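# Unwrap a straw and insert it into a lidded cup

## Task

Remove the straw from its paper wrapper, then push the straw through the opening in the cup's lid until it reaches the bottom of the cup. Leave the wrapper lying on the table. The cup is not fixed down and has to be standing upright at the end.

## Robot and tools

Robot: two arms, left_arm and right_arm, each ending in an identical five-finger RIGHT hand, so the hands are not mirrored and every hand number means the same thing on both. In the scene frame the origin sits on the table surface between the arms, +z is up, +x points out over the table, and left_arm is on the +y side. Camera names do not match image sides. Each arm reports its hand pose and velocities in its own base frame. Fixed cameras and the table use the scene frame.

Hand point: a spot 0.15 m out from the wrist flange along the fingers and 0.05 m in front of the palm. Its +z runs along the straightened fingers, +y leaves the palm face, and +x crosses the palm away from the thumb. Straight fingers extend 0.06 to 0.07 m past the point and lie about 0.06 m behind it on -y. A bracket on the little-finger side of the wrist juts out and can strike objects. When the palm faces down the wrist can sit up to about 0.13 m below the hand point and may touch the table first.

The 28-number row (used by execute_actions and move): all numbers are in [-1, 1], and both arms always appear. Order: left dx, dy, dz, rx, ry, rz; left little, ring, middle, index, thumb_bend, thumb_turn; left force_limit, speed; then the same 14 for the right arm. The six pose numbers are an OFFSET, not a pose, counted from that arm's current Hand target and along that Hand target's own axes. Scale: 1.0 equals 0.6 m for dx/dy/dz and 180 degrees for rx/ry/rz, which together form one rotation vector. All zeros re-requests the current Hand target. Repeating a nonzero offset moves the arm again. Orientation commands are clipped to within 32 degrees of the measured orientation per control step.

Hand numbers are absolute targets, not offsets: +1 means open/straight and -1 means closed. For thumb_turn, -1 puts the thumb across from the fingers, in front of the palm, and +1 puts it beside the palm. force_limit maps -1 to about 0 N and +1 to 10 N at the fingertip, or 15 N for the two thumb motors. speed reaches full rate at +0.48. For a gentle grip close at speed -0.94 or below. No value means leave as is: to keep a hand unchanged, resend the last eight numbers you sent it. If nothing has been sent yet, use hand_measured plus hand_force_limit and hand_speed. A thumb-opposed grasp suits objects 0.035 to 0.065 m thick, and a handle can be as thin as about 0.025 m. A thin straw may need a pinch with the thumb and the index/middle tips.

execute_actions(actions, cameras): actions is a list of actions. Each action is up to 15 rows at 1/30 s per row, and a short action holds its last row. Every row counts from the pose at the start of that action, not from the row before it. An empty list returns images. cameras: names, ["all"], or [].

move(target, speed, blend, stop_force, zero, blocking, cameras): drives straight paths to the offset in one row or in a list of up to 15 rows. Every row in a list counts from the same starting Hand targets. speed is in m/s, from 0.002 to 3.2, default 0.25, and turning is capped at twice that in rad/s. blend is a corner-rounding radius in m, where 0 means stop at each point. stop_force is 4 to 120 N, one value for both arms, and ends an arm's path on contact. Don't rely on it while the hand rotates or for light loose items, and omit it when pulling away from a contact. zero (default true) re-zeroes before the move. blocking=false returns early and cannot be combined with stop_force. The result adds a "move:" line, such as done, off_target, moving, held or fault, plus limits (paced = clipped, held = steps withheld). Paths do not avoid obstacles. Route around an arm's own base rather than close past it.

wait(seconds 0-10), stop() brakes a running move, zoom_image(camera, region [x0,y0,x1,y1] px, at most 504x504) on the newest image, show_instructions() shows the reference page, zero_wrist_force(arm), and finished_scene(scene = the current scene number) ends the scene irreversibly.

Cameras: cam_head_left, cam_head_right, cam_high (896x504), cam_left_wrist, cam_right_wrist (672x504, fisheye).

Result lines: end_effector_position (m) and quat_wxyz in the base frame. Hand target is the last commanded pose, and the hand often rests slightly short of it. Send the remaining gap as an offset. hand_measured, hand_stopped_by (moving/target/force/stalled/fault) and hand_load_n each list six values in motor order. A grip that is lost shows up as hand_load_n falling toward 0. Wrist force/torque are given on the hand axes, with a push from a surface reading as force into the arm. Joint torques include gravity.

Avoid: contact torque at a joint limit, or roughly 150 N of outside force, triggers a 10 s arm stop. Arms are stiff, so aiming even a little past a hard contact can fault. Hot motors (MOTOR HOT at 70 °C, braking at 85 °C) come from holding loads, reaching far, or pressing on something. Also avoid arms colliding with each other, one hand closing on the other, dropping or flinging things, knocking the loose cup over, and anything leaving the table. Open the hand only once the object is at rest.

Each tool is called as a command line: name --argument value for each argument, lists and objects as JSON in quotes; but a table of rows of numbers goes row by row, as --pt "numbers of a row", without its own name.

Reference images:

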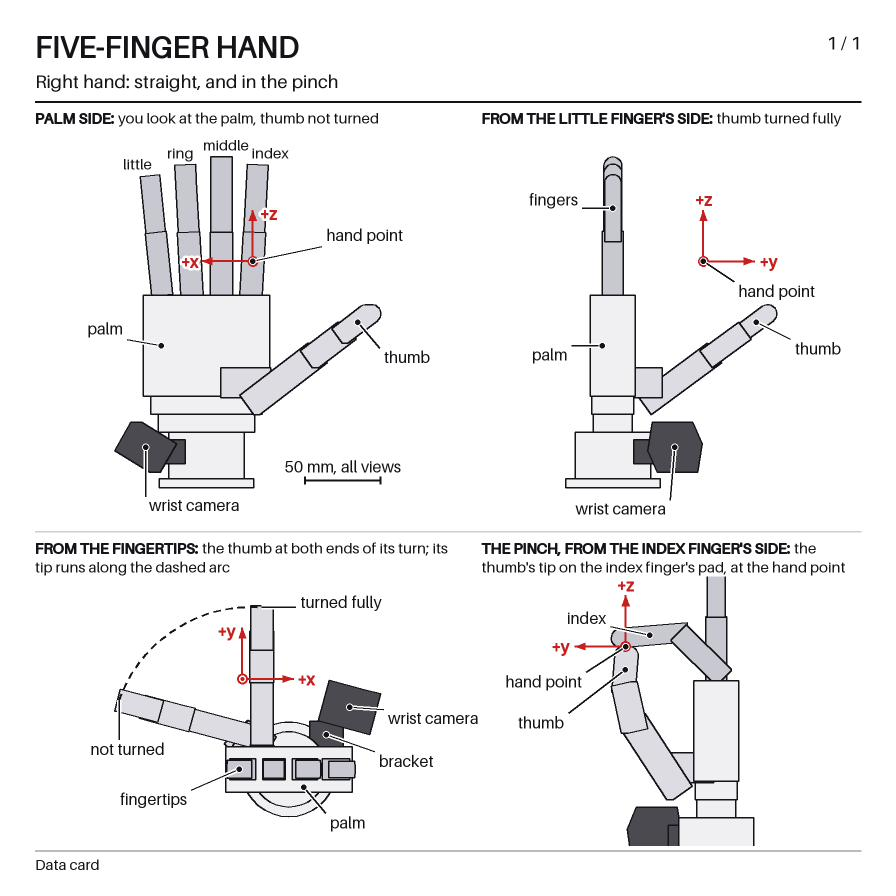

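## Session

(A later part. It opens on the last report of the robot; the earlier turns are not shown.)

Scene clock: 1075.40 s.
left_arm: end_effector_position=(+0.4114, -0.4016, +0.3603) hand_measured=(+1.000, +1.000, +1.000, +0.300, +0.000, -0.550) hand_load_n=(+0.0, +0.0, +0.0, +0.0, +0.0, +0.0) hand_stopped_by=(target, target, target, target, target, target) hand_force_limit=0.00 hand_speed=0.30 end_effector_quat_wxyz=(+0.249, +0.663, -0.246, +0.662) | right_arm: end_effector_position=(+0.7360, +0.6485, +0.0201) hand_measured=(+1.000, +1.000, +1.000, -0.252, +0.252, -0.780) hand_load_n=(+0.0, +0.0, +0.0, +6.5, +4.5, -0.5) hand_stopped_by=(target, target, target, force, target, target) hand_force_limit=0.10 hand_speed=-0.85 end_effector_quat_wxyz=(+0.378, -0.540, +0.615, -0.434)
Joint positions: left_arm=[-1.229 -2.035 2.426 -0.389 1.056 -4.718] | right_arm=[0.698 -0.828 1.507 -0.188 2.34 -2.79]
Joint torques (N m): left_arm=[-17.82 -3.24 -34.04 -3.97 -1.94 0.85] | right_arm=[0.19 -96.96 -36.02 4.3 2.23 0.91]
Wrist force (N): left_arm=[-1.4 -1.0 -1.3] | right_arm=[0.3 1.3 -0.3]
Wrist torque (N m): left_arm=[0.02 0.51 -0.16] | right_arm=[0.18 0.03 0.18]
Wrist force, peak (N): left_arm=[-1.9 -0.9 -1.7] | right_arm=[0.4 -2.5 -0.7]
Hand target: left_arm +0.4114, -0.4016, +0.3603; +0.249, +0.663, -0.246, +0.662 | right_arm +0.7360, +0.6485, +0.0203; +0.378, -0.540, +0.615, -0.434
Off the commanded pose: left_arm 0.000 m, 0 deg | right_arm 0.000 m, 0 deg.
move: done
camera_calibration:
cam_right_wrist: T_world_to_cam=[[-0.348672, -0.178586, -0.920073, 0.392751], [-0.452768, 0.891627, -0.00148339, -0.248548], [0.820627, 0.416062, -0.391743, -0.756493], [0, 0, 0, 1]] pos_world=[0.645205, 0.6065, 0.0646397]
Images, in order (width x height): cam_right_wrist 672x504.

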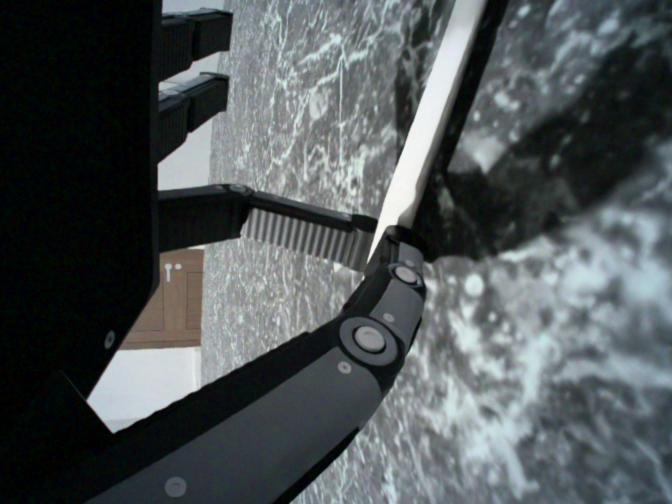

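move --pt "0 0 0 0 0 0 1 1 1 0.3 0.0 -0.55 0 0.3 0.0004 -0.0942 -0.034 0 0 0 1 1 1 -0.45 0.25 -0.78 0.1 -0.85" --pt "0 0 0 0 0 0 1 1 1 0.3 0.0 -0.55 0 0.3 -0.038 -0.17 -0.5132 0.3122 -0.1482 -0.505 1 1 1 -0.45 0.25 -0.78 0.1 -0.85" --speed 0.22 --blend 0.02 --cameras '["cam_high", "cam_left_wrist", "cam_right_wrist"]'

zoom_image --camera "cam_high" --region '[540, 180, 760, 320]'

Scene clock: 1116.90 s.
left_arm: end_effector_position=(+0.4114, -0.4016, +0.3603) hand_measured=(+1.000, +1.000, +1.000, +0.300, +0.000, -0.550) hand_load_n=(+0.0, +0.0, +0.0, +0.0, +0.0, +0.0) hand_stopped_by=(target, target, target, target, target, target) hand_force_limit=0.00 hand_speed=0.30 end_effector_quat_wxyz=(+0.249, +0.663, -0.246, +0.662) | right_arm: end_effector_position=(+0.4862, +0.7057, +0.2205) hand_measured=(+1.000, +1.000, +1.000, -0.252, +0.252, -0.780) hand_load_n=(+0.0, +0.0, +0.0, +6.0, +4.0, -0.5) hand_stopped_by=(target, target, target, force, target, target) hand_force_limit=0.10 hand_speed=-0.85 end_effector_quat_wxyz=(-0.271, +0.653, +0.269, +0.654)
Joint positions: left_arm=[-1.229 -2.035 2.426 -0.389 1.056 -4.718] | right_arm=[0.857 -1.277 2.043 -0.768 1.644 -4.711]
Joint torques (N m): left_arm=[-15.88 -1.05 -34.31 -4.12 -1.43 0.56] | right_arm=[-9.23 -64.23 -22.88 0.6 -3.49 -3.58]
Wrist force (N): left_arm=[-1.5 -1.0 -1.3] | right_arm=[-0.9 1.4 -0.9]
Wrist torque (N m): left_arm=[0.02 0.52 -0.16] | right_arm=[0.27 0.08 0.26]
Wrist force, peak (N): left_arm=[-2.0 -1.1 -1.7] | right_arm=[0.6 2.6 0.2]
Hand target: left_arm +0.4114, -0.4016, +0.3603; +0.249, +0.663, -0.246, +0.662 | right_arm +0.4862, +0.7057, +0.2205; -0.271, +0.653, +0.269, +0.654
Off the commanded pose: left_arm 0.000 m, 0 deg | right_arm 0.000 m, 0 deg.
move: done
camera_calibration:
cam_left_wrist: T_world_to_cam=[[-0.633874, -0.736294, 0.236802, -0.119573], [-0.543836, 0.206599, -0.813363, 0.592621], [0.549952, -0.644351, -0.53138, -0.178872], [0, 0, 0, 1]] pos_world=[0.344865, -0.325732, 0.415283]
cam_right_wrist: T_world_to_cam=[[0.694877, -0.685186, 0.218326, 0.0993051], [-0.243758, -0.510045, -0.824885, 0.656718], [0.676556, 0.519975, -0.521438, -0.471471], [0, 0, 0, 1]] pos_world=[0.410052, 0.648151, 0.274193]
Images, in order (width x height): cam_high 896x504, cam_left_wrist 672x504, cam_right_wrist 672x504.

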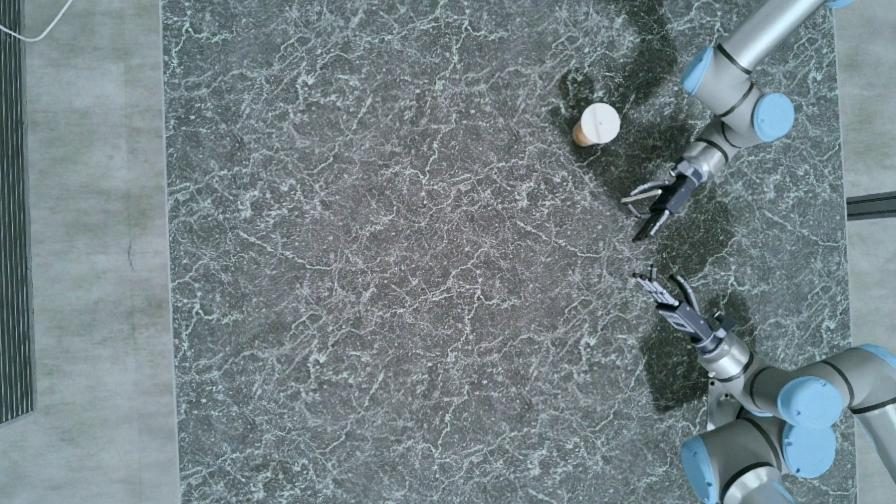

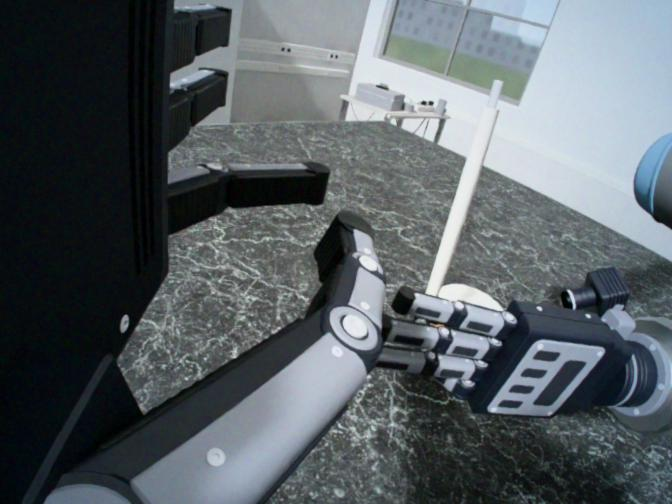

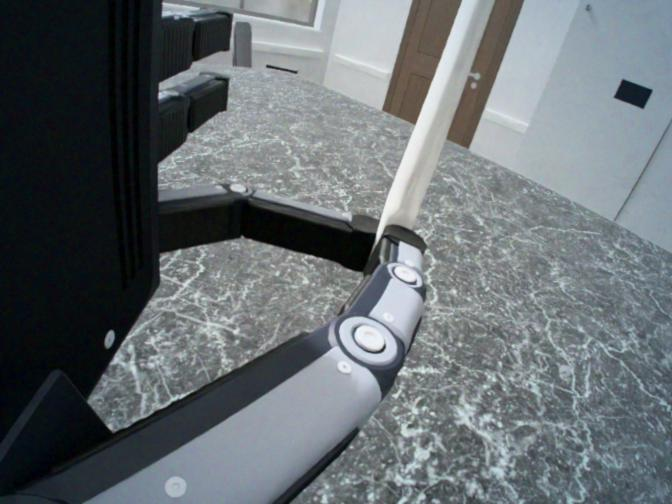

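Scaled by 2.291 from the camera's 896x504 image, which has a finer 1280x720 frame.

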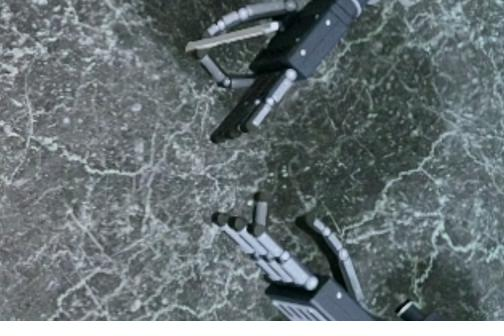

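move --target '[0.0667,0.0883,0.1623,0,0,0,1,1,1,0.3,0.0,-0.55,0,0.3,0,0,0,0,0,0,1,1,1,-0.45,0.25,-0.78,0.1,-0.85]' --speed 0.2 --cameras '["cam_left_wrist", "cam_head_right", "cam_high"]'

zoom_image --camera "cam_high" --region '[560, 160, 720, 260]'

zoom_image --camera "cam_head_right" --region '[340, 180, 540, 340]'

Scene clock: 1168.97 s.
left_arm: end_effector_position=(+0.4503, -0.5051, +0.4004) hand_measured=(+1.000, +1.000, +1.000, +0.300, +0.000, -0.550) hand_load_n=(+0.0, +0.0, +0.0, +0.0, +0.0, +0.0) hand_stopped_by=(target, target, target, target, target, target) hand_force_limit=0.00 hand_speed=0.30 end_effector_quat_wxyz=(+0.249, +0.663, -0.246, +0.662) | right_arm: end_effector_position=(+0.4862, +0.7057, +0.2205) hand_measured=(+1.000, +1.000, +1.000, -0.252, +0.252, -0.780) hand_load_n=(+0.0, +0.0, +0.0, +5.5, +3.5, -0.5) hand_stopped_by=(target, target, target, force, target, target) hand_force_limit=0.10 hand_speed=-0.85 end_effector_quat_wxyz=(-0.271, +0.653, +0.269, +0.654)
Joint positions: left_arm=[-1.224 -1.838 2.234 -0.395 1.062 -4.718] | right_arm=[0.857 -1.277 2.043 -0.767 1.644 -4.711]
Joint torques (N m): left_arm=[19.84 3.55 -45.15 0.62 2.8 -1.29] | right_arm=[-11.43 -66.19 -23.62 0.8 -3.59 -3.29]
Wrist force (N): left_arm=[-1.2 -0.7 -1.5] | right_arm=[-1.1 1.4 -0.9]
Wrist torque (N m): left_arm=[0.12 0.50 -0.15] | right_arm=[0.27 0.10 0.25]
Wrist force, peak (N): left_arm=[-2.1 -1.3 -2.2] | right_arm=[-1.1 1.6 -1.1]
Hand target: left_arm +0.4504, -0.5053, +0.4005; +0.249, +0.663, -0.246, +0.662 | right_arm +0.4862, +0.7057, +0.2205; -0.271, +0.653, +0.269, +0.654
Off the commanded pose: left_arm 0.000 m, 0 deg | right_arm 0.000 m, 0 deg.
move: done
camera_calibration:
cam_left_wrist: T_world_to_cam=[[-0.633874, -0.736294, 0.236802, -0.180652], [-0.543836, 0.206599, -0.813363, 0.667932], [0.549952, -0.644351, -0.53138, -0.245713], [0, 0, 0, 1]] pos_world=[0.383865, -0.429332, 0.455483]
Images, in order (width x height): cam_head_right 896x504, cam_high 896x504, cam_left_wrist 672x504.

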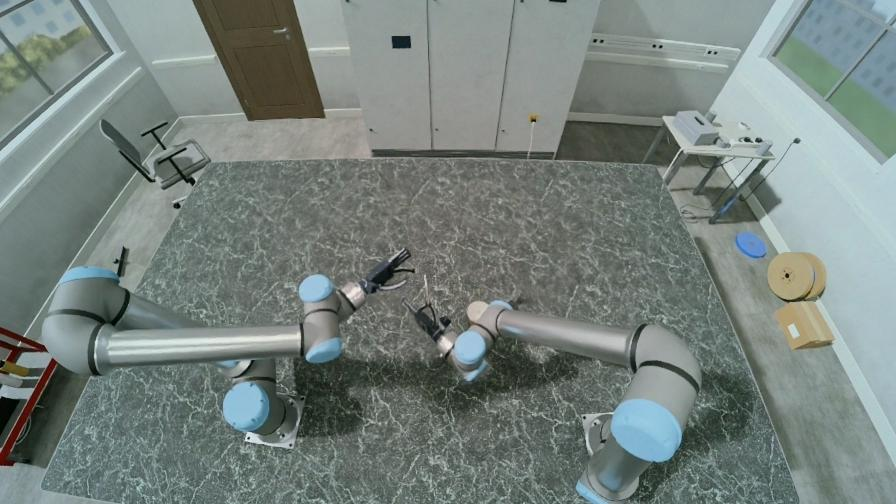

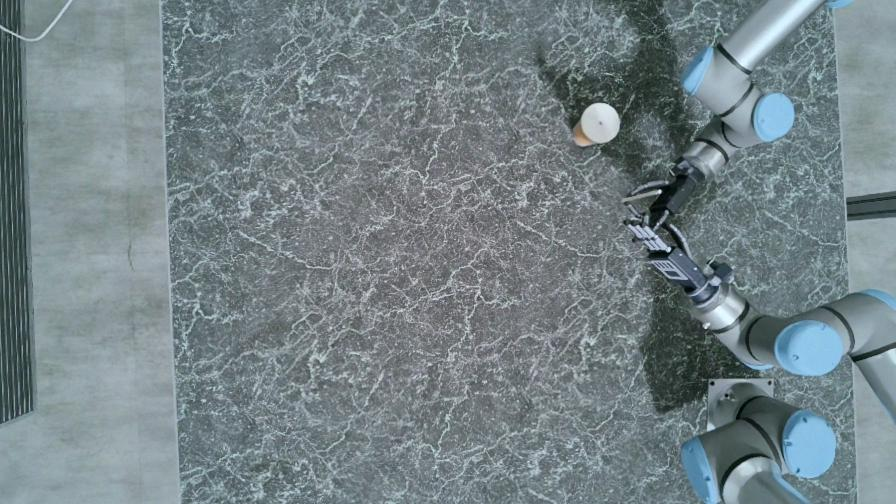

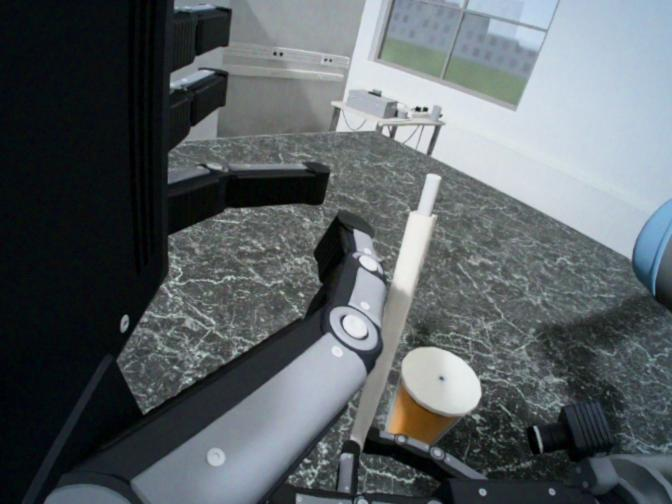

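Scaled by 3.150 from the camera's 896x504 image, which has a finer 1280x720 frame.

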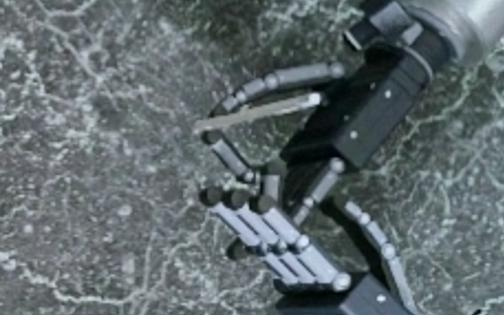

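Scaled by 2.520 from the camera's 896x504 image, which has a finer 1280x720 frame.

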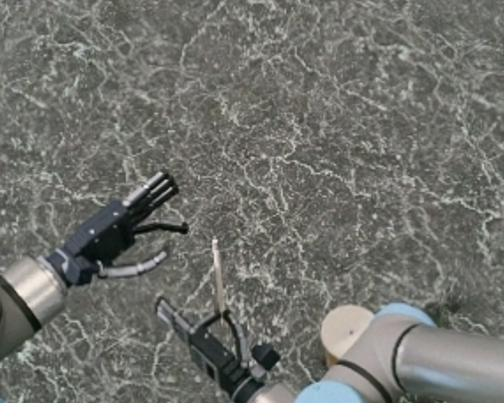

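move --target '[0.0075,0.0429,0.0692,0,0,0,1,1,1,0.3,0.0,-0.55,0,0.3,0,0,0,0,0,0,1,1,1,-0.45,0.25,-0.78,0.1,-0.85]' --speed 0.12 --cameras '["cam_left_wrist", "cam_high"]'

zoom_image --camera "cam_left_wrist" --region '[300, 180, 468, 306]'

zoom_image --camera "cam_high" --region '[590, 165, 710, 240]'

Scene clock: 1214.00 s.
left_arm: end_effector_position=(+0.4649, -0.5518, +0.4051) hand_measured=(+1.000, +1.000, +1.000, +0.300, +0.000, -0.550) hand_load_n=(+0.0, +0.0, +0.0, +0.0, +0.0, +0.0) hand_stopped_by=(target, target, target, target, target, target) hand_force_limit=0.00 hand_speed=0.30 end_effector_quat_wxyz=(+0.249, +0.663, -0.246, +0.662) | right_arm: end_effector_position=(+0.4862, +0.7057, +0.2205) hand_measured=(+1.000, +1.000, +1.000, -0.252, +0.252, -0.780) hand_load_n=(+0.0, +0.0, +0.5, +5.5, +4.0, -0.5) hand_stopped_by=(target, target, target, force, target, target) hand_force_limit=0.10 hand_speed=-0.85 end_effector_quat_wxyz=(-0.271, +0.653, +0.269, +0.654)
Joint positions: left_arm=[-1.229 -1.753 2.162 -0.408 1.056 -4.718] | right_arm=[0.857 -1.277 2.043 -0.767 1.644 -4.711]
Joint torques (N m): left_arm=[-11.49 -11.75 -46.62 -4.52 -1.58 -1.11] | right_arm=[-11.12 -65.92 -24.52 0.63 -3.63 -3.19]
Wrist force (N): left_arm=[-1.1 -1.0 -1.2] | right_arm=[-0.9 1.4 -1.0]
Wrist torque (N m): left_arm=[0.10 0.47 -0.19] | right_arm=[0.27 0.09 0.25]
Wrist force, peak (N): left_arm=[-1.6 -1.3 -2.2] | right_arm=[-1.0 1.7 -1.0]
Hand target: left_arm +0.4649, -0.5519, +0.4051; +0.249, +0.663, -0.246, +0.662 | right_arm +0.4862, +0.7057, +0.2205; -0.271, +0.653, +0.269, +0.654
Off the commanded pose: left_arm 0.000 m, 0 deg | right_arm 0.000 m, 0 deg.
move: done
camera_calibration:
cam_left_wrist: T_world_to_cam=[[-0.633874, -0.736294, 0.236802, -0.206861], [-0.543836, 0.206599, -0.813363, 0.689186], [0.549952, -0.644351, -0.53138, -0.28127], [0, 0, 0, 1]] pos_world=[0.398365, -0.475932, 0.460083]
Images, in order (width x height): cam_high 896x504, cam_left_wrist 672x504.

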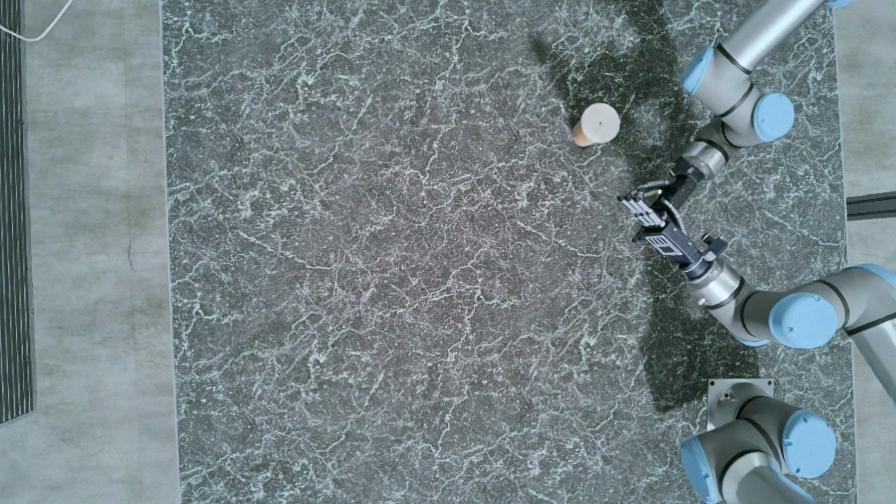

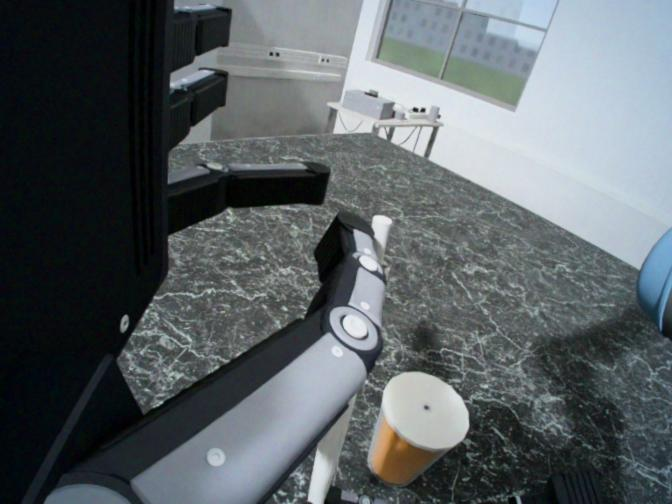

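Scaled by 3.000 from the camera's 672x504 image, which has a finer 960x720 frame.

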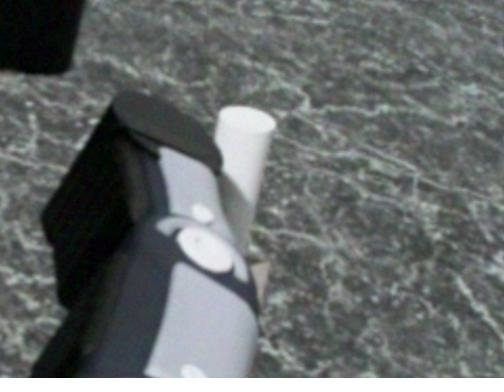

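Scaled by 4.200 from the camera's 896x504 image, which has a finer 1280x720 frame.

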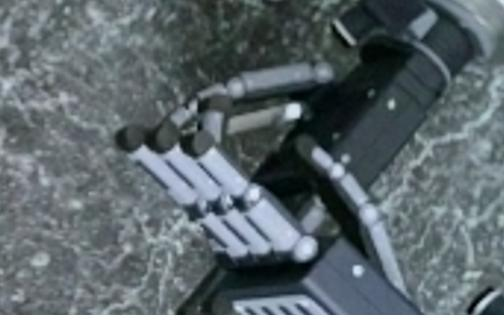

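move --target '[-0.0007,0.025,0.0208,0,0,0,1,1,1,0.3,0.0,-0.55,0,0.3,0,0,0,0,0,0,1,1,1,-0.45,0.25,-0.78,0.1,-0.85]' --speed 0.06 --cameras '["cam_left_wrist"]'

zoom_image --camera "cam_left_wrist" --region '[300, 180, 468, 306]'

move --target '[0,0,0,0,0,0,1,1,1,-0.5,0.0,-0.55,1.0,-0.4,0,0,0,0,0,0,1,1,1,-0.45,0.25,-0.78,0.1,-0.85]' --cameras '["cam_left_wrist"]'

zoom_image --camera "cam_left_wrist" --region '[300, 180, 468, 306]'

Scene clock: 1237.83 s.
left_arm: end_effector_position=(+0.4645, -0.5713, +0.4047) hand_measured=(+1.000, +1.000, +1.000, +0.300, +0.000, -0.550) hand_load_n=(+0.0, +0.0, +0.0, +0.0, +0.0, +0.0) hand_stopped_by=(target, target, target, target, target, target) hand_force_limit=0.00 hand_speed=0.30 end_effector_quat_wxyz=(+0.249, +0.663, -0.246, +0.662) | right_arm: end_effector_position=(+0.4862, +0.7057, +0.2205) hand_measured=(+1.000, +1.000, +1.000, -0.252, +0.252, -0.780) hand_load_n=(+0.0, +0.0, +0.0, +6.0, +4.0, +0.5) hand_stopped_by=(target, target, target, force, target, target) hand_force_limit=0.10 hand_speed=-0.85 end_effector_quat_wxyz=(-0.271, +0.653, +0.269, +0.654)
Joint positions: left_arm=[-1.245 -1.724 2.14 -0.415 1.04 -4.718] | right_arm=[0.857 -1.277 2.043 -0.767 1.644 -4.711]
Joint torques (N m): left_arm=[-16.66 -12.53 -45.14 -4.91 -2.61 -1.64] | right_arm=[-10.07 -65.82 -25.63 0.72 -3.72 -3.09]
Wrist force (N): left_arm=[-1.4 -0.4 -1.5] | right_arm=[-0.8 1.5 -1.0]
Wrist torque (N m): left_arm=[0.19 0.52 -0.20] | right_arm=[0.27 0.08 0.28]
Wrist force, peak (N): left_arm=[-1.6 -0.6 -1.8] | right_arm=[-1.1 1.8 -1.0]
Hand target: left_arm +0.4645, -0.5715, +0.4047; +0.249, +0.663, -0.246, +0.662 | right_arm +0.4862, +0.7057, +0.2205; -0.271, +0.653, +0.269, +0.654
Off the commanded pose: left_arm 0.000 m, 0 deg | right_arm 0.000 m, 0 deg.
move: done
camera_calibration:
cam_left_wrist: T_world_to_cam=[[-0.633874, -0.736294, 0.236802, -0.221338], [-0.543836, 0.206599, -0.813363, 0.692808], [0.549952, -0.644351, -0.53138, -0.293829], [0, 0, 0, 1]] pos_world=[0.398065, -0.495432, 0.459783]
Images, in order (width x height): cam_left_wrist 672x504.

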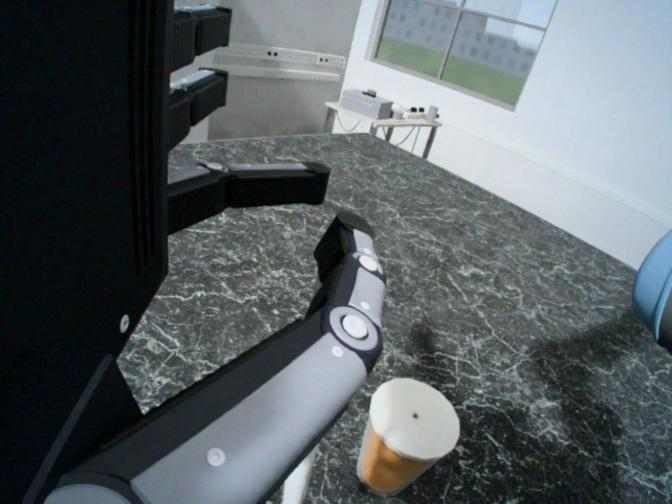

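Scaled by 3.000 from the camera's 672x504 image, which has a finer 960x720 frame.

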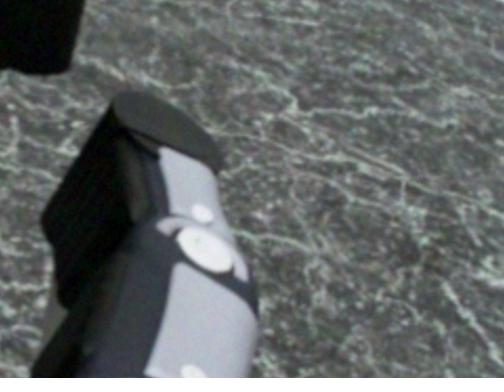

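Scene clock: 1238.40 s.
left_arm: end_effector_position=(+0.4645, -0.5715, +0.4047) hand_measured=(+1.000, +1.000, +1.000, -0.154, +0.000, -0.550) hand_load_n=(+0.5, +0.0, +0.0, +14.5, +1.5, -0.5) hand_stopped_by=(target, target, target, force, target, target) hand_force_limit=1.00 hand_speed=-0.40 end_effector_quat_wxyz=(+0.249, +0.663, -0.246, +0.662) | right_arm: end_effector_position=(+0.4862, +0.7057, +0.2205) hand_measured=(+1.000, +1.000, +1.000, -0.252, +0.252, -0.780) hand_load_n=(+0.0, +0.0, +0.0, +6.0, +4.0, +0.0) hand_stopped_by=(target, target, target, force, target, target) hand_force_limit=0.10 hand_speed=-0.85 end_effector_quat_wxyz=(-0.271, +0.653, +0.269, +0.654)
Joint positions: left_arm=[-1.245 -1.724 2.14 -0.415 1.04 -4.718] | right_arm=[0.857 -1.277 2.043 -0.767 1.644 -4.711]
Joint torques (N m): left_arm=[-17.32 -12.86 -44.85 -4.43 -2.56 -1.02] | right_arm=[-11.49 -66.74 -25.61 0.57 -3.56 -3.37]
Wrist force (N): left_arm=[-0.9 -0.3 -1.4] | right_arm=[-1.4 1.4 -1.3]
Wrist torque (N m): left_arm=[0.21 0.49 -0.18] | right_arm=[0.26 0.12 0.27]
Wrist force, peak (N): left_arm=[-1.3 -0.5 -1.7] | right_arm=[-1.6 1.7 -1.2]
Hand target: left_arm +0.4645, -0.5715, +0.4047; +0.249, +0.663, -0.246, +0.662 | right_arm +0.4862, +0.7057, +0.2205; -0.271, +0.653, +0.269, +0.654
Off the commanded pose: left_arm 0.000 m, 0 deg | right_arm 0.000 m, 0 deg.
move: done
camera_calibration:
cam_left_wrist: T_world_to_cam=[[-0.633874, -0.736294, 0.236802, -0.221485], [-0.543836, 0.206599, -0.813363, 0.692849], [0.549952, -0.644351, -0.53138, -0.293958], [0, 0, 0, 1]] pos_world=[0.398065, -0.495632, 0.459783]
Images, in order (width x height): cam_left_wrist 672x504.

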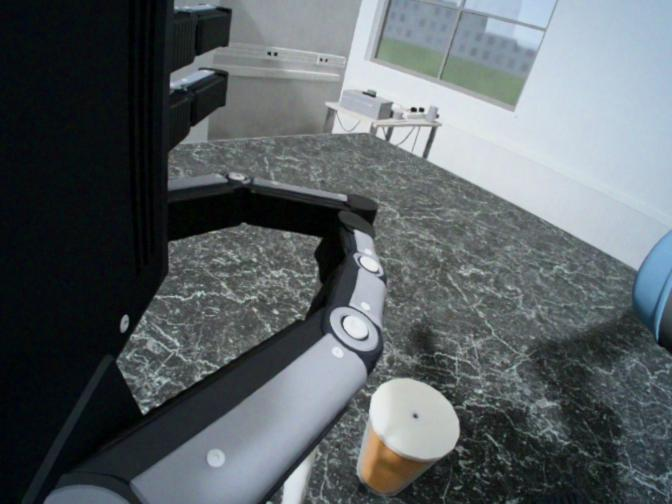

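Scaled by 3.000 from the camera's 672x504 image, which has a finer 960x720 frame.

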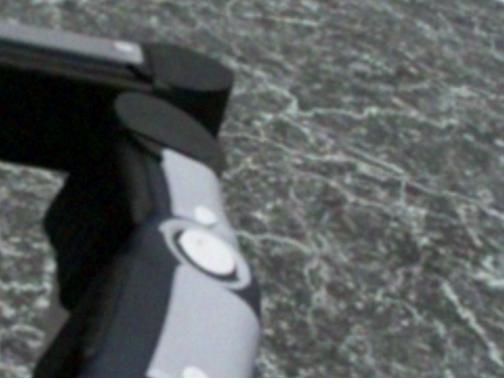

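move --pt "0 0 0 0 0 0 1 1 1 -0.5 0.0 -0.55 1.0 -0.4 0 0 0 0 0 0 1 1 1 0.3 0.25 -0.78 0.1 -0.6" --pt "0 0 0 0 0 0 1 1 1 -0.5 0.0 -0.55 1.0 -0.4 0 -0.0417 -0.0667 0 0 0 1 1 1 0.3 0.25 -0.78 0.1 -0.6" --pt "0 0 0 0 0 0 1 1 1 -0.5 0.0 -0.55 1.0 -0.4 -0.0608 -0.0417 -0.0667 0 0 0 1 1 1 0.3 0.0 -0.55 0.1 -0.6" --speed 0.1 --cameras '["cam_right_wrist", "cam_left_wrist", "cam_high"]'

zoom_image --camera "cam_right_wrist" --region '[336, 100, 560, 268]'

Scene clock: 1265.93 s.
left_arm: end_effector_position=(+0.4645, -0.5715, +0.4047) hand_measured=(+1.000, +1.000, +1.000, -0.154, +0.000, -0.550) hand_load_n=(+0.0, +0.0, +0.0, +14.5, +2.5, +0.5) hand_stopped_by=(target, target, target, force, target, target) hand_force_limit=1.00 hand_speed=-0.40 end_effector_quat_wxyz=(+0.249, +0.663, -0.246, +0.662) | right_arm: end_effector_position=(+0.4402, +0.6952, +0.1840) hand_measured=(+1.000, +1.000, +1.000, +0.300, +0.000, -0.550) hand_load_n=(+0.0, +0.0, +0.0, +0.0, +0.0, +0.0) hand_stopped_by=(target, target, target, target, target, target) hand_force_limit=0.10 hand_speed=-0.60 end_effector_quat_wxyz=(-0.271, +0.653, +0.269, +0.654)
Joint positions: left_arm=[-1.245 -1.724 2.14 -0.415 1.04 -4.718] | right_arm=[0.907 -1.264 2.117 -0.854 1.694 -4.711]
Joint torques (N m): left_arm=[-17.09 -16.56 -45.38 -3.44 -2.52 -0.95] | right_arm=[5.85 -43.99 -20.56 -3.99 3.72 0.39]
Wrist force (N): left_arm=[-1.7 -0.6 -1.2] | right_arm=[-0.5 0.9 -0.8]
Wrist torque (N m): left_arm=[0.14 0.55 -0.21] | right_arm=[0.12 0.09 0.27]
Wrist force, peak (N): left_arm=[-1.9 -0.6 -1.2] | right_arm=[-1.7 1.7 -1.2]
Hand target: left_arm +0.4645, -0.5715, +0.4047; +0.249, +0.663, -0.246, +0.662 | right_arm +0.4402, +0.6952, +0.1840; -0.271, +0.653, +0.269, +0.654
Off the commanded pose: left_arm 0.000 m, 0 deg | right_arm 0.000 m, 0 deg.
move: done
camera_calibration:
cam_left_wrist: T_world_to_cam=[[-0.633874, -0.736294, 0.236802, -0.221485], [-0.543836, 0.206599, -0.813363, 0.692849], [0.549952, -0.644351, -0.53138, -0.293958], [0, 0, 0, 1]] pos_world=[0.398065, -0.495632, 0.459783]
cam_right_wrist: T_world_to_cam=[[0.69498, -0.684989, 0.218618, 0.131789], [-0.243558, -0.510338, -0.824764, 0.610208], [0.676523, 0.519948, -0.521509, -0.453824], [0, 0, 0, 1]] pos_world=[0.364052, 0.637651, 0.237793]
Images, in order (width x height): cam_high 896x504, cam_left_wrist 672x504, cam_right_wrist 672x504.

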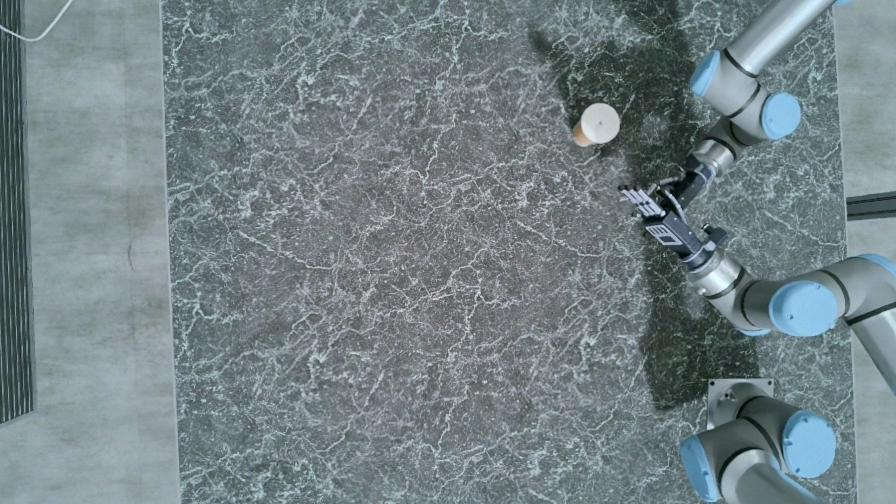

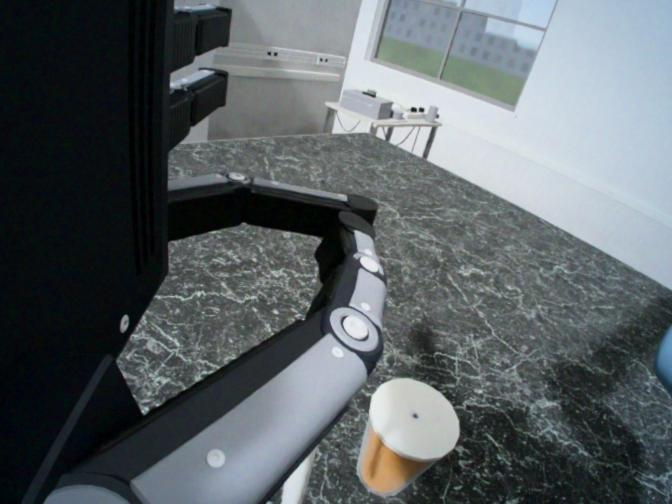

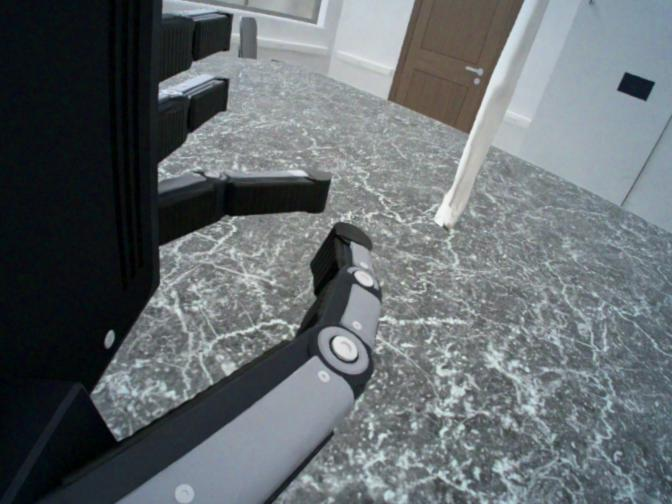

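Scaled by 2.250 from the camera's 672x504 image, which has a finer 960x720 frame.

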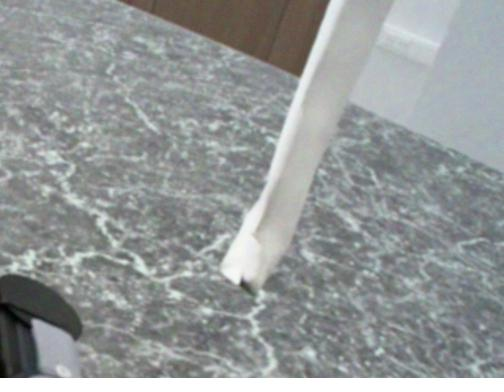

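move --target '[0,0,0,0,0,0,1,1,1,-0.5,0.0,-0.55,1.0,-0.4,0,0.0333,0.03,0,0,0,1,1,1,0.3,0.0,-0.55,0.1,-0.6]' --speed 0.1 --cameras '["cam_right_wrist"]'

zoom_image --camera "cam_right_wrist" --region '[300, 130, 468, 256]'

Scene clock: 1305.97 s.
left_arm: end_effector_position=(+0.4645, -0.5715, +0.4047) hand_measured=(+1.000, +1.000, +1.000, -0.154, +0.000, -0.550) hand_load_n=(+0.5, +0.0, +0.0, +14.5, +2.5, +0.0) hand_stopped_by=(target, target, target, force, target, target) hand_force_limit=1.00 hand_speed=-0.40 end_effector_quat_wxyz=(+0.249, +0.663, -0.246, +0.662) | right_arm: end_effector_position=(+0.4669, +0.6938, +0.1840) hand_measured=(+1.000, +1.000, +1.000, +0.300, +0.000, -0.550) hand_load_n=(+0.0, +0.0, +0.0, +0.0, +0.0, +0.0) hand_stopped_by=(target, target, target, target, target, target) hand_force_limit=0.10 hand_speed=-0.60 end_effector_quat_wxyz=(-0.271, +0.653, +0.269, +0.654)
Joint positions: left_arm=[-1.245 -1.724 2.14 -0.415 1.04 -4.718] | right_arm=[0.869 -1.253 2.1 -0.849 1.656 -4.711]
Joint torques (N m): left_arm=[-15.56 -22.71 -44.16 -2.28 -2.44 -1.17] | right_arm=[-11.04 -44.06 -33.59 1.18 -3.15 1.25]
Wrist force (N): left_arm=[-1.5 -0.1 -1.2] | right_arm=[-0.7 1.2 -1.0]
Wrist torque (N m): left_arm=[0.22 0.52 -0.19] | right_arm=[0.20 0.14 0.27]
Wrist force, peak (N): left_arm=[-2.0 -0.6 -1.3] | right_arm=[-0.7 1.4 -1.0]
Hand target: left_arm +0.4645, -0.5715, +0.4047; +0.249, +0.663, -0.246, +0.662 | right_arm +0.4671, +0.6938, +0.1840; -0.271, +0.653, +0.269, +0.654
Off the commanded pose: left_arm 0.000 m, 0 deg | right_arm 0.000 m, 0 deg.
move: done
camera_calibration:
cam_right_wrist: T_world_to_cam=[[0.69498, -0.684989, 0.218618, 0.112344], [-0.243558, -0.510338, -0.824764, 0.615972], [0.676523, 0.519948, -0.521509, -0.471091], [0, 0, 0, 1]] pos_world=[0.390652, 0.636251, 0.237793]
Images, in order (width x height): cam_right_wrist 672x504.

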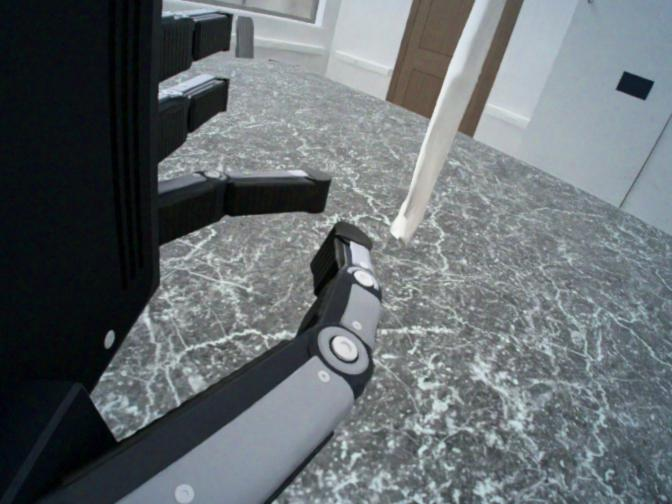

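Scaled by 3.000 from the camera's 672x504 image, which has a finer 960x720 frame.

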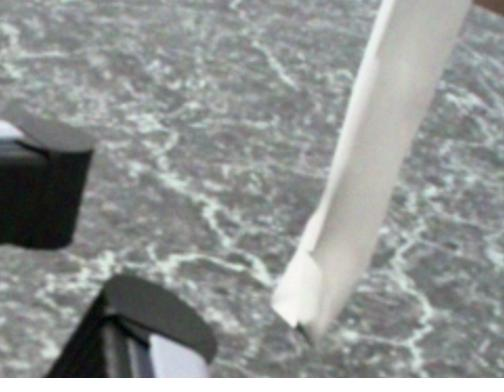

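move --target '[0,0,0,0,0,0,1,1,1,-0.5,0.0,-0.55,1.0,-0.4,0.0058,0.03,0.01,0,0,0,1,1,1,0.3,0.0,-0.55,0.1,-0.6]' --speed 0.06 --cameras '["cam_right_wrist"]'

zoom_image --camera "cam_right_wrist" --region '[300, 130, 468, 256]'

move --target '[0,0,0,0,0,0,1,1,1,-0.5,0.0,-0.55,1.0,-0.4,0,0,0,0,0,0,1,1,1,-0.5,0.0,-0.55,1.0,-0.5]' --cameras '["cam_right_wrist"]'

zoom_image --camera "cam_right_wrist" --region '[300, 130, 468, 256]'

Scene clock: 1333.90 s.
left_arm: end_effector_position=(+0.4645, -0.5715, +0.4047) hand_measured=(+1.000, +1.000, +1.000, -0.154, +0.000, -0.550) hand_load_n=(+0.0, +0.0, +0.0, +14.5, +3.0, +0.0) hand_stopped_by=(target, target, target, force, target, target) hand_force_limit=1.00 hand_speed=-0.40 end_effector_quat_wxyz=(+0.249, +0.663, -0.246, +0.662) | right_arm: end_effector_position=(+0.4839, +0.6853, +0.1874) hand_measured=(+1.000, +1.000, +1.000, +0.300, +0.000, -0.550) hand_load_n=(+0.0, +0.0, -0.5, +0.0, +0.0, +0.5) hand_stopped_by=(target, target, target, target, target, target) hand_force_limit=0.10 hand_speed=-0.60 end_effector_quat_wxyz=(-0.271, +0.653, +0.269, +0.654)
Joint positions: left_arm=[-1.245 -1.724 2.14 -0.415 1.04 -4.718] | right_arm=[0.837 -1.259 2.1 -0.842 1.624 -4.711]
Joint torques (N m): left_arm=[-14.96 -27.5 -42.88 -1.91 -2.58 -1.4] | right_arm=[-8.55 -64.21 -33.5 0.85 -3.49 1.95]
Wrist force (N): left_arm=[-1.7 -0.3 -1.0] | right_arm=[-0.7 1.3 -0.9]
Wrist torque (N m): left_arm=[0.18 0.54 -0.21] | right_arm=[0.21 0.13 0.29]
Wrist force, peak (N): left_arm=[-1.9 -0.7 -1.5] | right_arm=[-0.2 1.5 -1.3]
Hand target: left_arm +0.4645, -0.5715, +0.4047; +0.249, +0.663, -0.246, +0.662 | right_arm +0.4841, +0.6852, +0.1874; -0.271, +0.653, +0.269, +0.654
Off the commanded pose: left_arm 0.000 m, 0 deg | right_arm 0.000 m, 0 deg.
move: done
camera_calibration:
cam_right_wrist: T_world_to_cam=[[0.694934, -0.685024, 0.218654, 0.0939954], [-0.243592, -0.510364, -0.824737, 0.618603], [0.676558, 0.519875, -0.521536, -0.476362], [0, 0, 0, 1]] pos_world=[0.407652, 0.627751, 0.241193]
Images, in order (width x height): cam_right_wrist 672x504.

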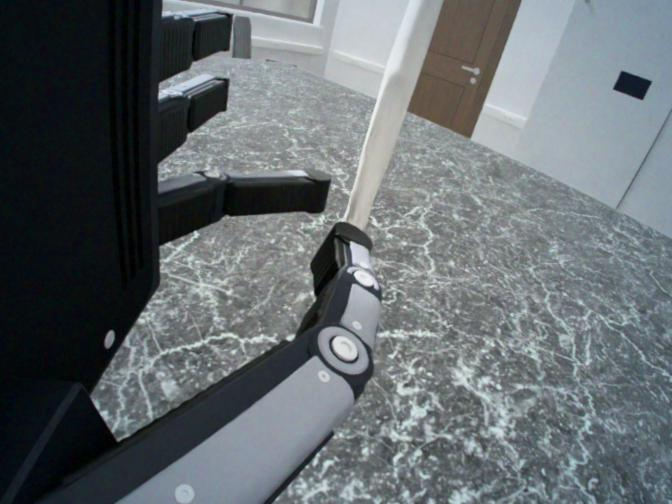

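Scaled by 3.000 from the camera's 672x504 image, which has a finer 960x720 frame.

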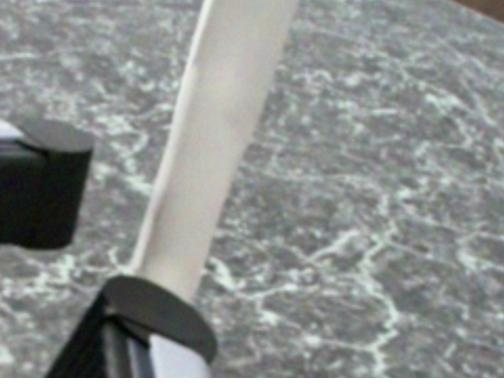

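Scene clock: 1334.57 s.
left_arm: end_effector_position=(+0.4645, -0.5715, +0.4047) hand_measured=(+1.000, +1.000, +1.000, -0.154, +0.002, -0.550) hand_load_n=(+0.0, +0.0, +0.0, +14.5, +3.5, +1.0) hand_stopped_by=(target, target, target, force, target, target) hand_force_limit=1.00 hand_speed=-0.40 end_effector_quat_wxyz=(+0.249, +0.663, -0.246, +0.662) | right_arm: end_effector_position=(+0.4841, +0.6852, +0.1875) hand_measured=(+1.000, +1.000, +1.000, -0.240, +0.000, -0.550) hand_load_n=(+0.0, +0.0, +0.0, +13.5, +0.5, -0.5) hand_stopped_by=(target, target, target, force, target, target) hand_force_limit=1.00 hand_speed=-0.50 end_effector_quat_wxyz=(-0.271, +0.653, +0.269, +0.654)
Joint positions: left_arm=[-1.245 -1.724 2.14 -0.415 1.04 -4.718] | right_arm=[0.836 -1.259 2.1 -0.842 1.623 -4.711]
Joint torques (N m): left_arm=[-15.72 -29.37 -43.58 -1.47 -2.58 -1.17] | right_arm=[-10.53 -64.56 -32.76 0.67 -3.57 1.91]
Wrist force (N): left_arm=[-2.0 -0.4 -1.2] | right_arm=[-0.1 1.1 -0.8]
Wrist torque (N m): left_arm=[0.16 0.55 -0.23] | right_arm=[0.21 0.09 0.31]
Wrist force, peak (N): left_arm=[-2.3 -0.1 -1.3] | right_arm=[-0.5 1.3 -1.2]
Hand target: left_arm +0.4645, -0.5715, +0.4047; +0.249, +0.663, -0.246, +0.662 | right_arm +0.4841, +0.6852, +0.1874; -0.271, +0.653, +0.269, +0.654
Off the commanded pose: left_arm 0.000 m, 0 deg | right_arm 0.000 m, 0 deg.
move: done
camera_calibration:
cam_right_wrist: T_world_to_cam=[[0.69498, -0.684989, 0.218618, 0.0937557], [-0.243558, -0.510338, -0.824764, 0.618577], [0.676523, 0.519948, -0.521509, -0.476483], [0, 0, 0, 1]] pos_world=[0.407852, 0.627651, 0.241193]
Images, in order (width x height): cam_right_wrist 672x504.

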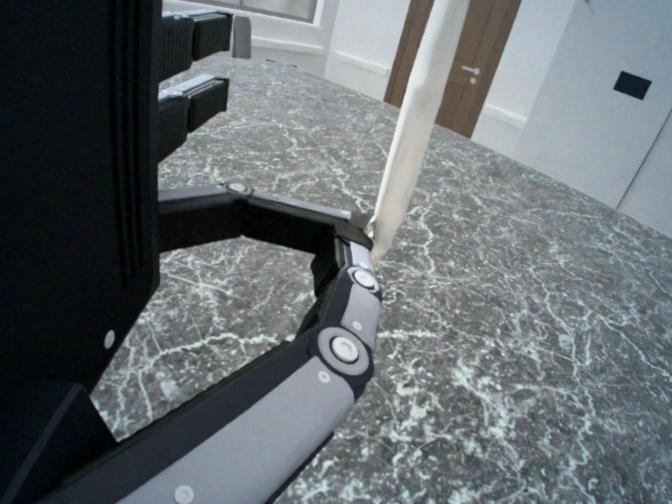

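Scaled by 3.000 from the camera's 672x504 image, which has a finer 960x720 frame.

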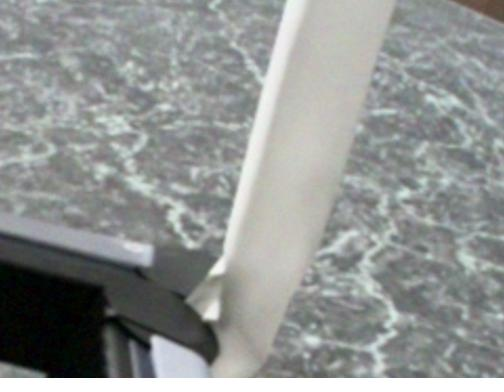

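move --pt "0 0 0 0 0 0 1 1 1 -0.5 0.0 -0.55 1.0 -0.4 0 0 0 0 0 0 1 1 1 0.3 0.0 -0.55 1.0 -0.5" --pt "0 0 0 0 0 0 1 1 1 -0.5 0.0 -0.55 1.0 -0.4 0 -0.025 -0.0167 0 0 0 1 1 1 0.3 0.0 -0.55 1.0 -0.5" --speed 0.1 --cameras '["cam_right_wrist"]'

zoom_image --camera "cam_right_wrist" --region '[300, 130, 468, 256]'

Scene clock: 1361.13 s.
left_arm: end_effector_position=(+0.4645, -0.5715, +0.4047) hand_measured=(+1.000, +1.000, +1.000, -0.154, +0.002, -0.550) hand_load_n=(+0.0, +0.0, +0.0, +14.5, +3.0, +0.0) hand_stopped_by=(target, target, target, force, target, target) hand_force_limit=1.00 hand_speed=-0.40 end_effector_quat_wxyz=(+0.249, +0.663, -0.246, +0.662) | right_arm: end_effector_position=(+0.4666, +0.6888, +0.1874) hand_measured=(+1.000, +1.000, +1.000, +0.300, +0.000, -0.550) hand_load_n=(+0.0, +0.0, +0.0, +0.0, +0.0, +0.0) hand_stopped_by=(target, target, target, target, target, target) hand_force_limit=1.00 hand_speed=-0.50 end_effector_quat_wxyz=(-0.271, +0.653, +0.269, +0.654)
Joint positions: left_arm=[-1.245 -1.724 2.14 -0.415 1.04 -4.718] | right_arm=[0.864 -1.264 2.108 -0.845 1.651 -4.711]
Joint torques (N m): left_arm=[-12.89 -36.91 -43.02 -1.86 -2.75 -0.94] | right_arm=[5.23 -63.38 -20.17 -3.9 4.75 0.01]
Wrist force (N): left_arm=[-1.6 -0.5 -1.1] | right_arm=[-0.6 1.1 -0.9]
Wrist torque (N m): left_arm=[0.16 0.51 -0.20] | right_arm=[0.18 0.09 0.29]
Wrist force, peak (N): left_arm=[-2.3 -0.5 -1.2] | right_arm=[-0.7 1.5 -1.2]
Hand target: left_arm +0.4645, -0.5715, +0.4047; +0.249, +0.663, -0.246, +0.662 | right_arm +0.4664, +0.6888, +0.1874; -0.271, +0.653, +0.269, +0.654
Off the commanded pose: left_arm 0.000 m, 0 deg | right_arm 0.000 m, 0 deg.
move: done
camera_calibration:
cam_right_wrist: T_world_to_cam=[[0.69498, -0.684989, 0.218618, 0.108384], [-0.243558, -0.510338, -0.824764, 0.616152], [0.676523, 0.519948, -0.521509, -0.466516], [0, 0, 0, 1]] pos_world=[0.390352, 0.631251, 0.241193]
Images, in order (width x height): cam_right_wrist 672x504.

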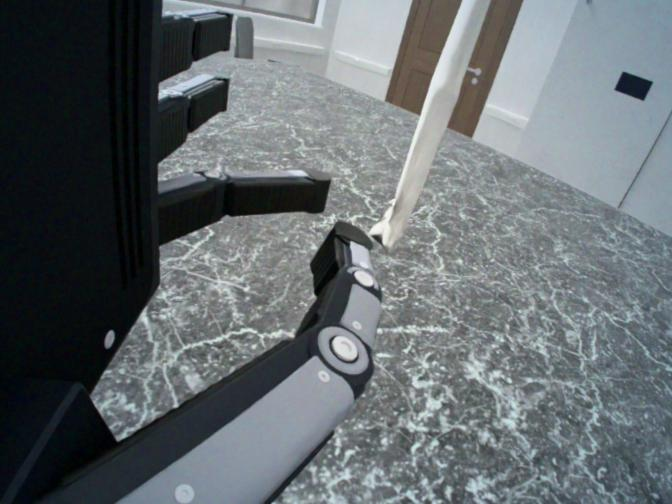

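Scaled by 3.000 from the camera's 672x504 image, which has a finer 960x720 frame.

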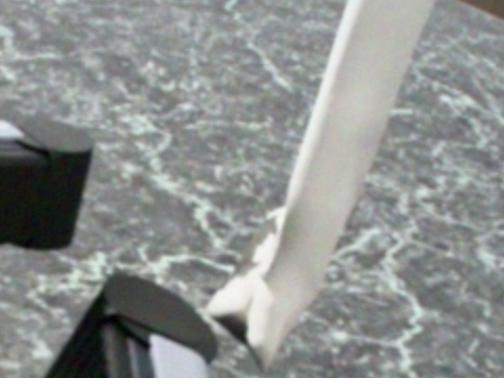

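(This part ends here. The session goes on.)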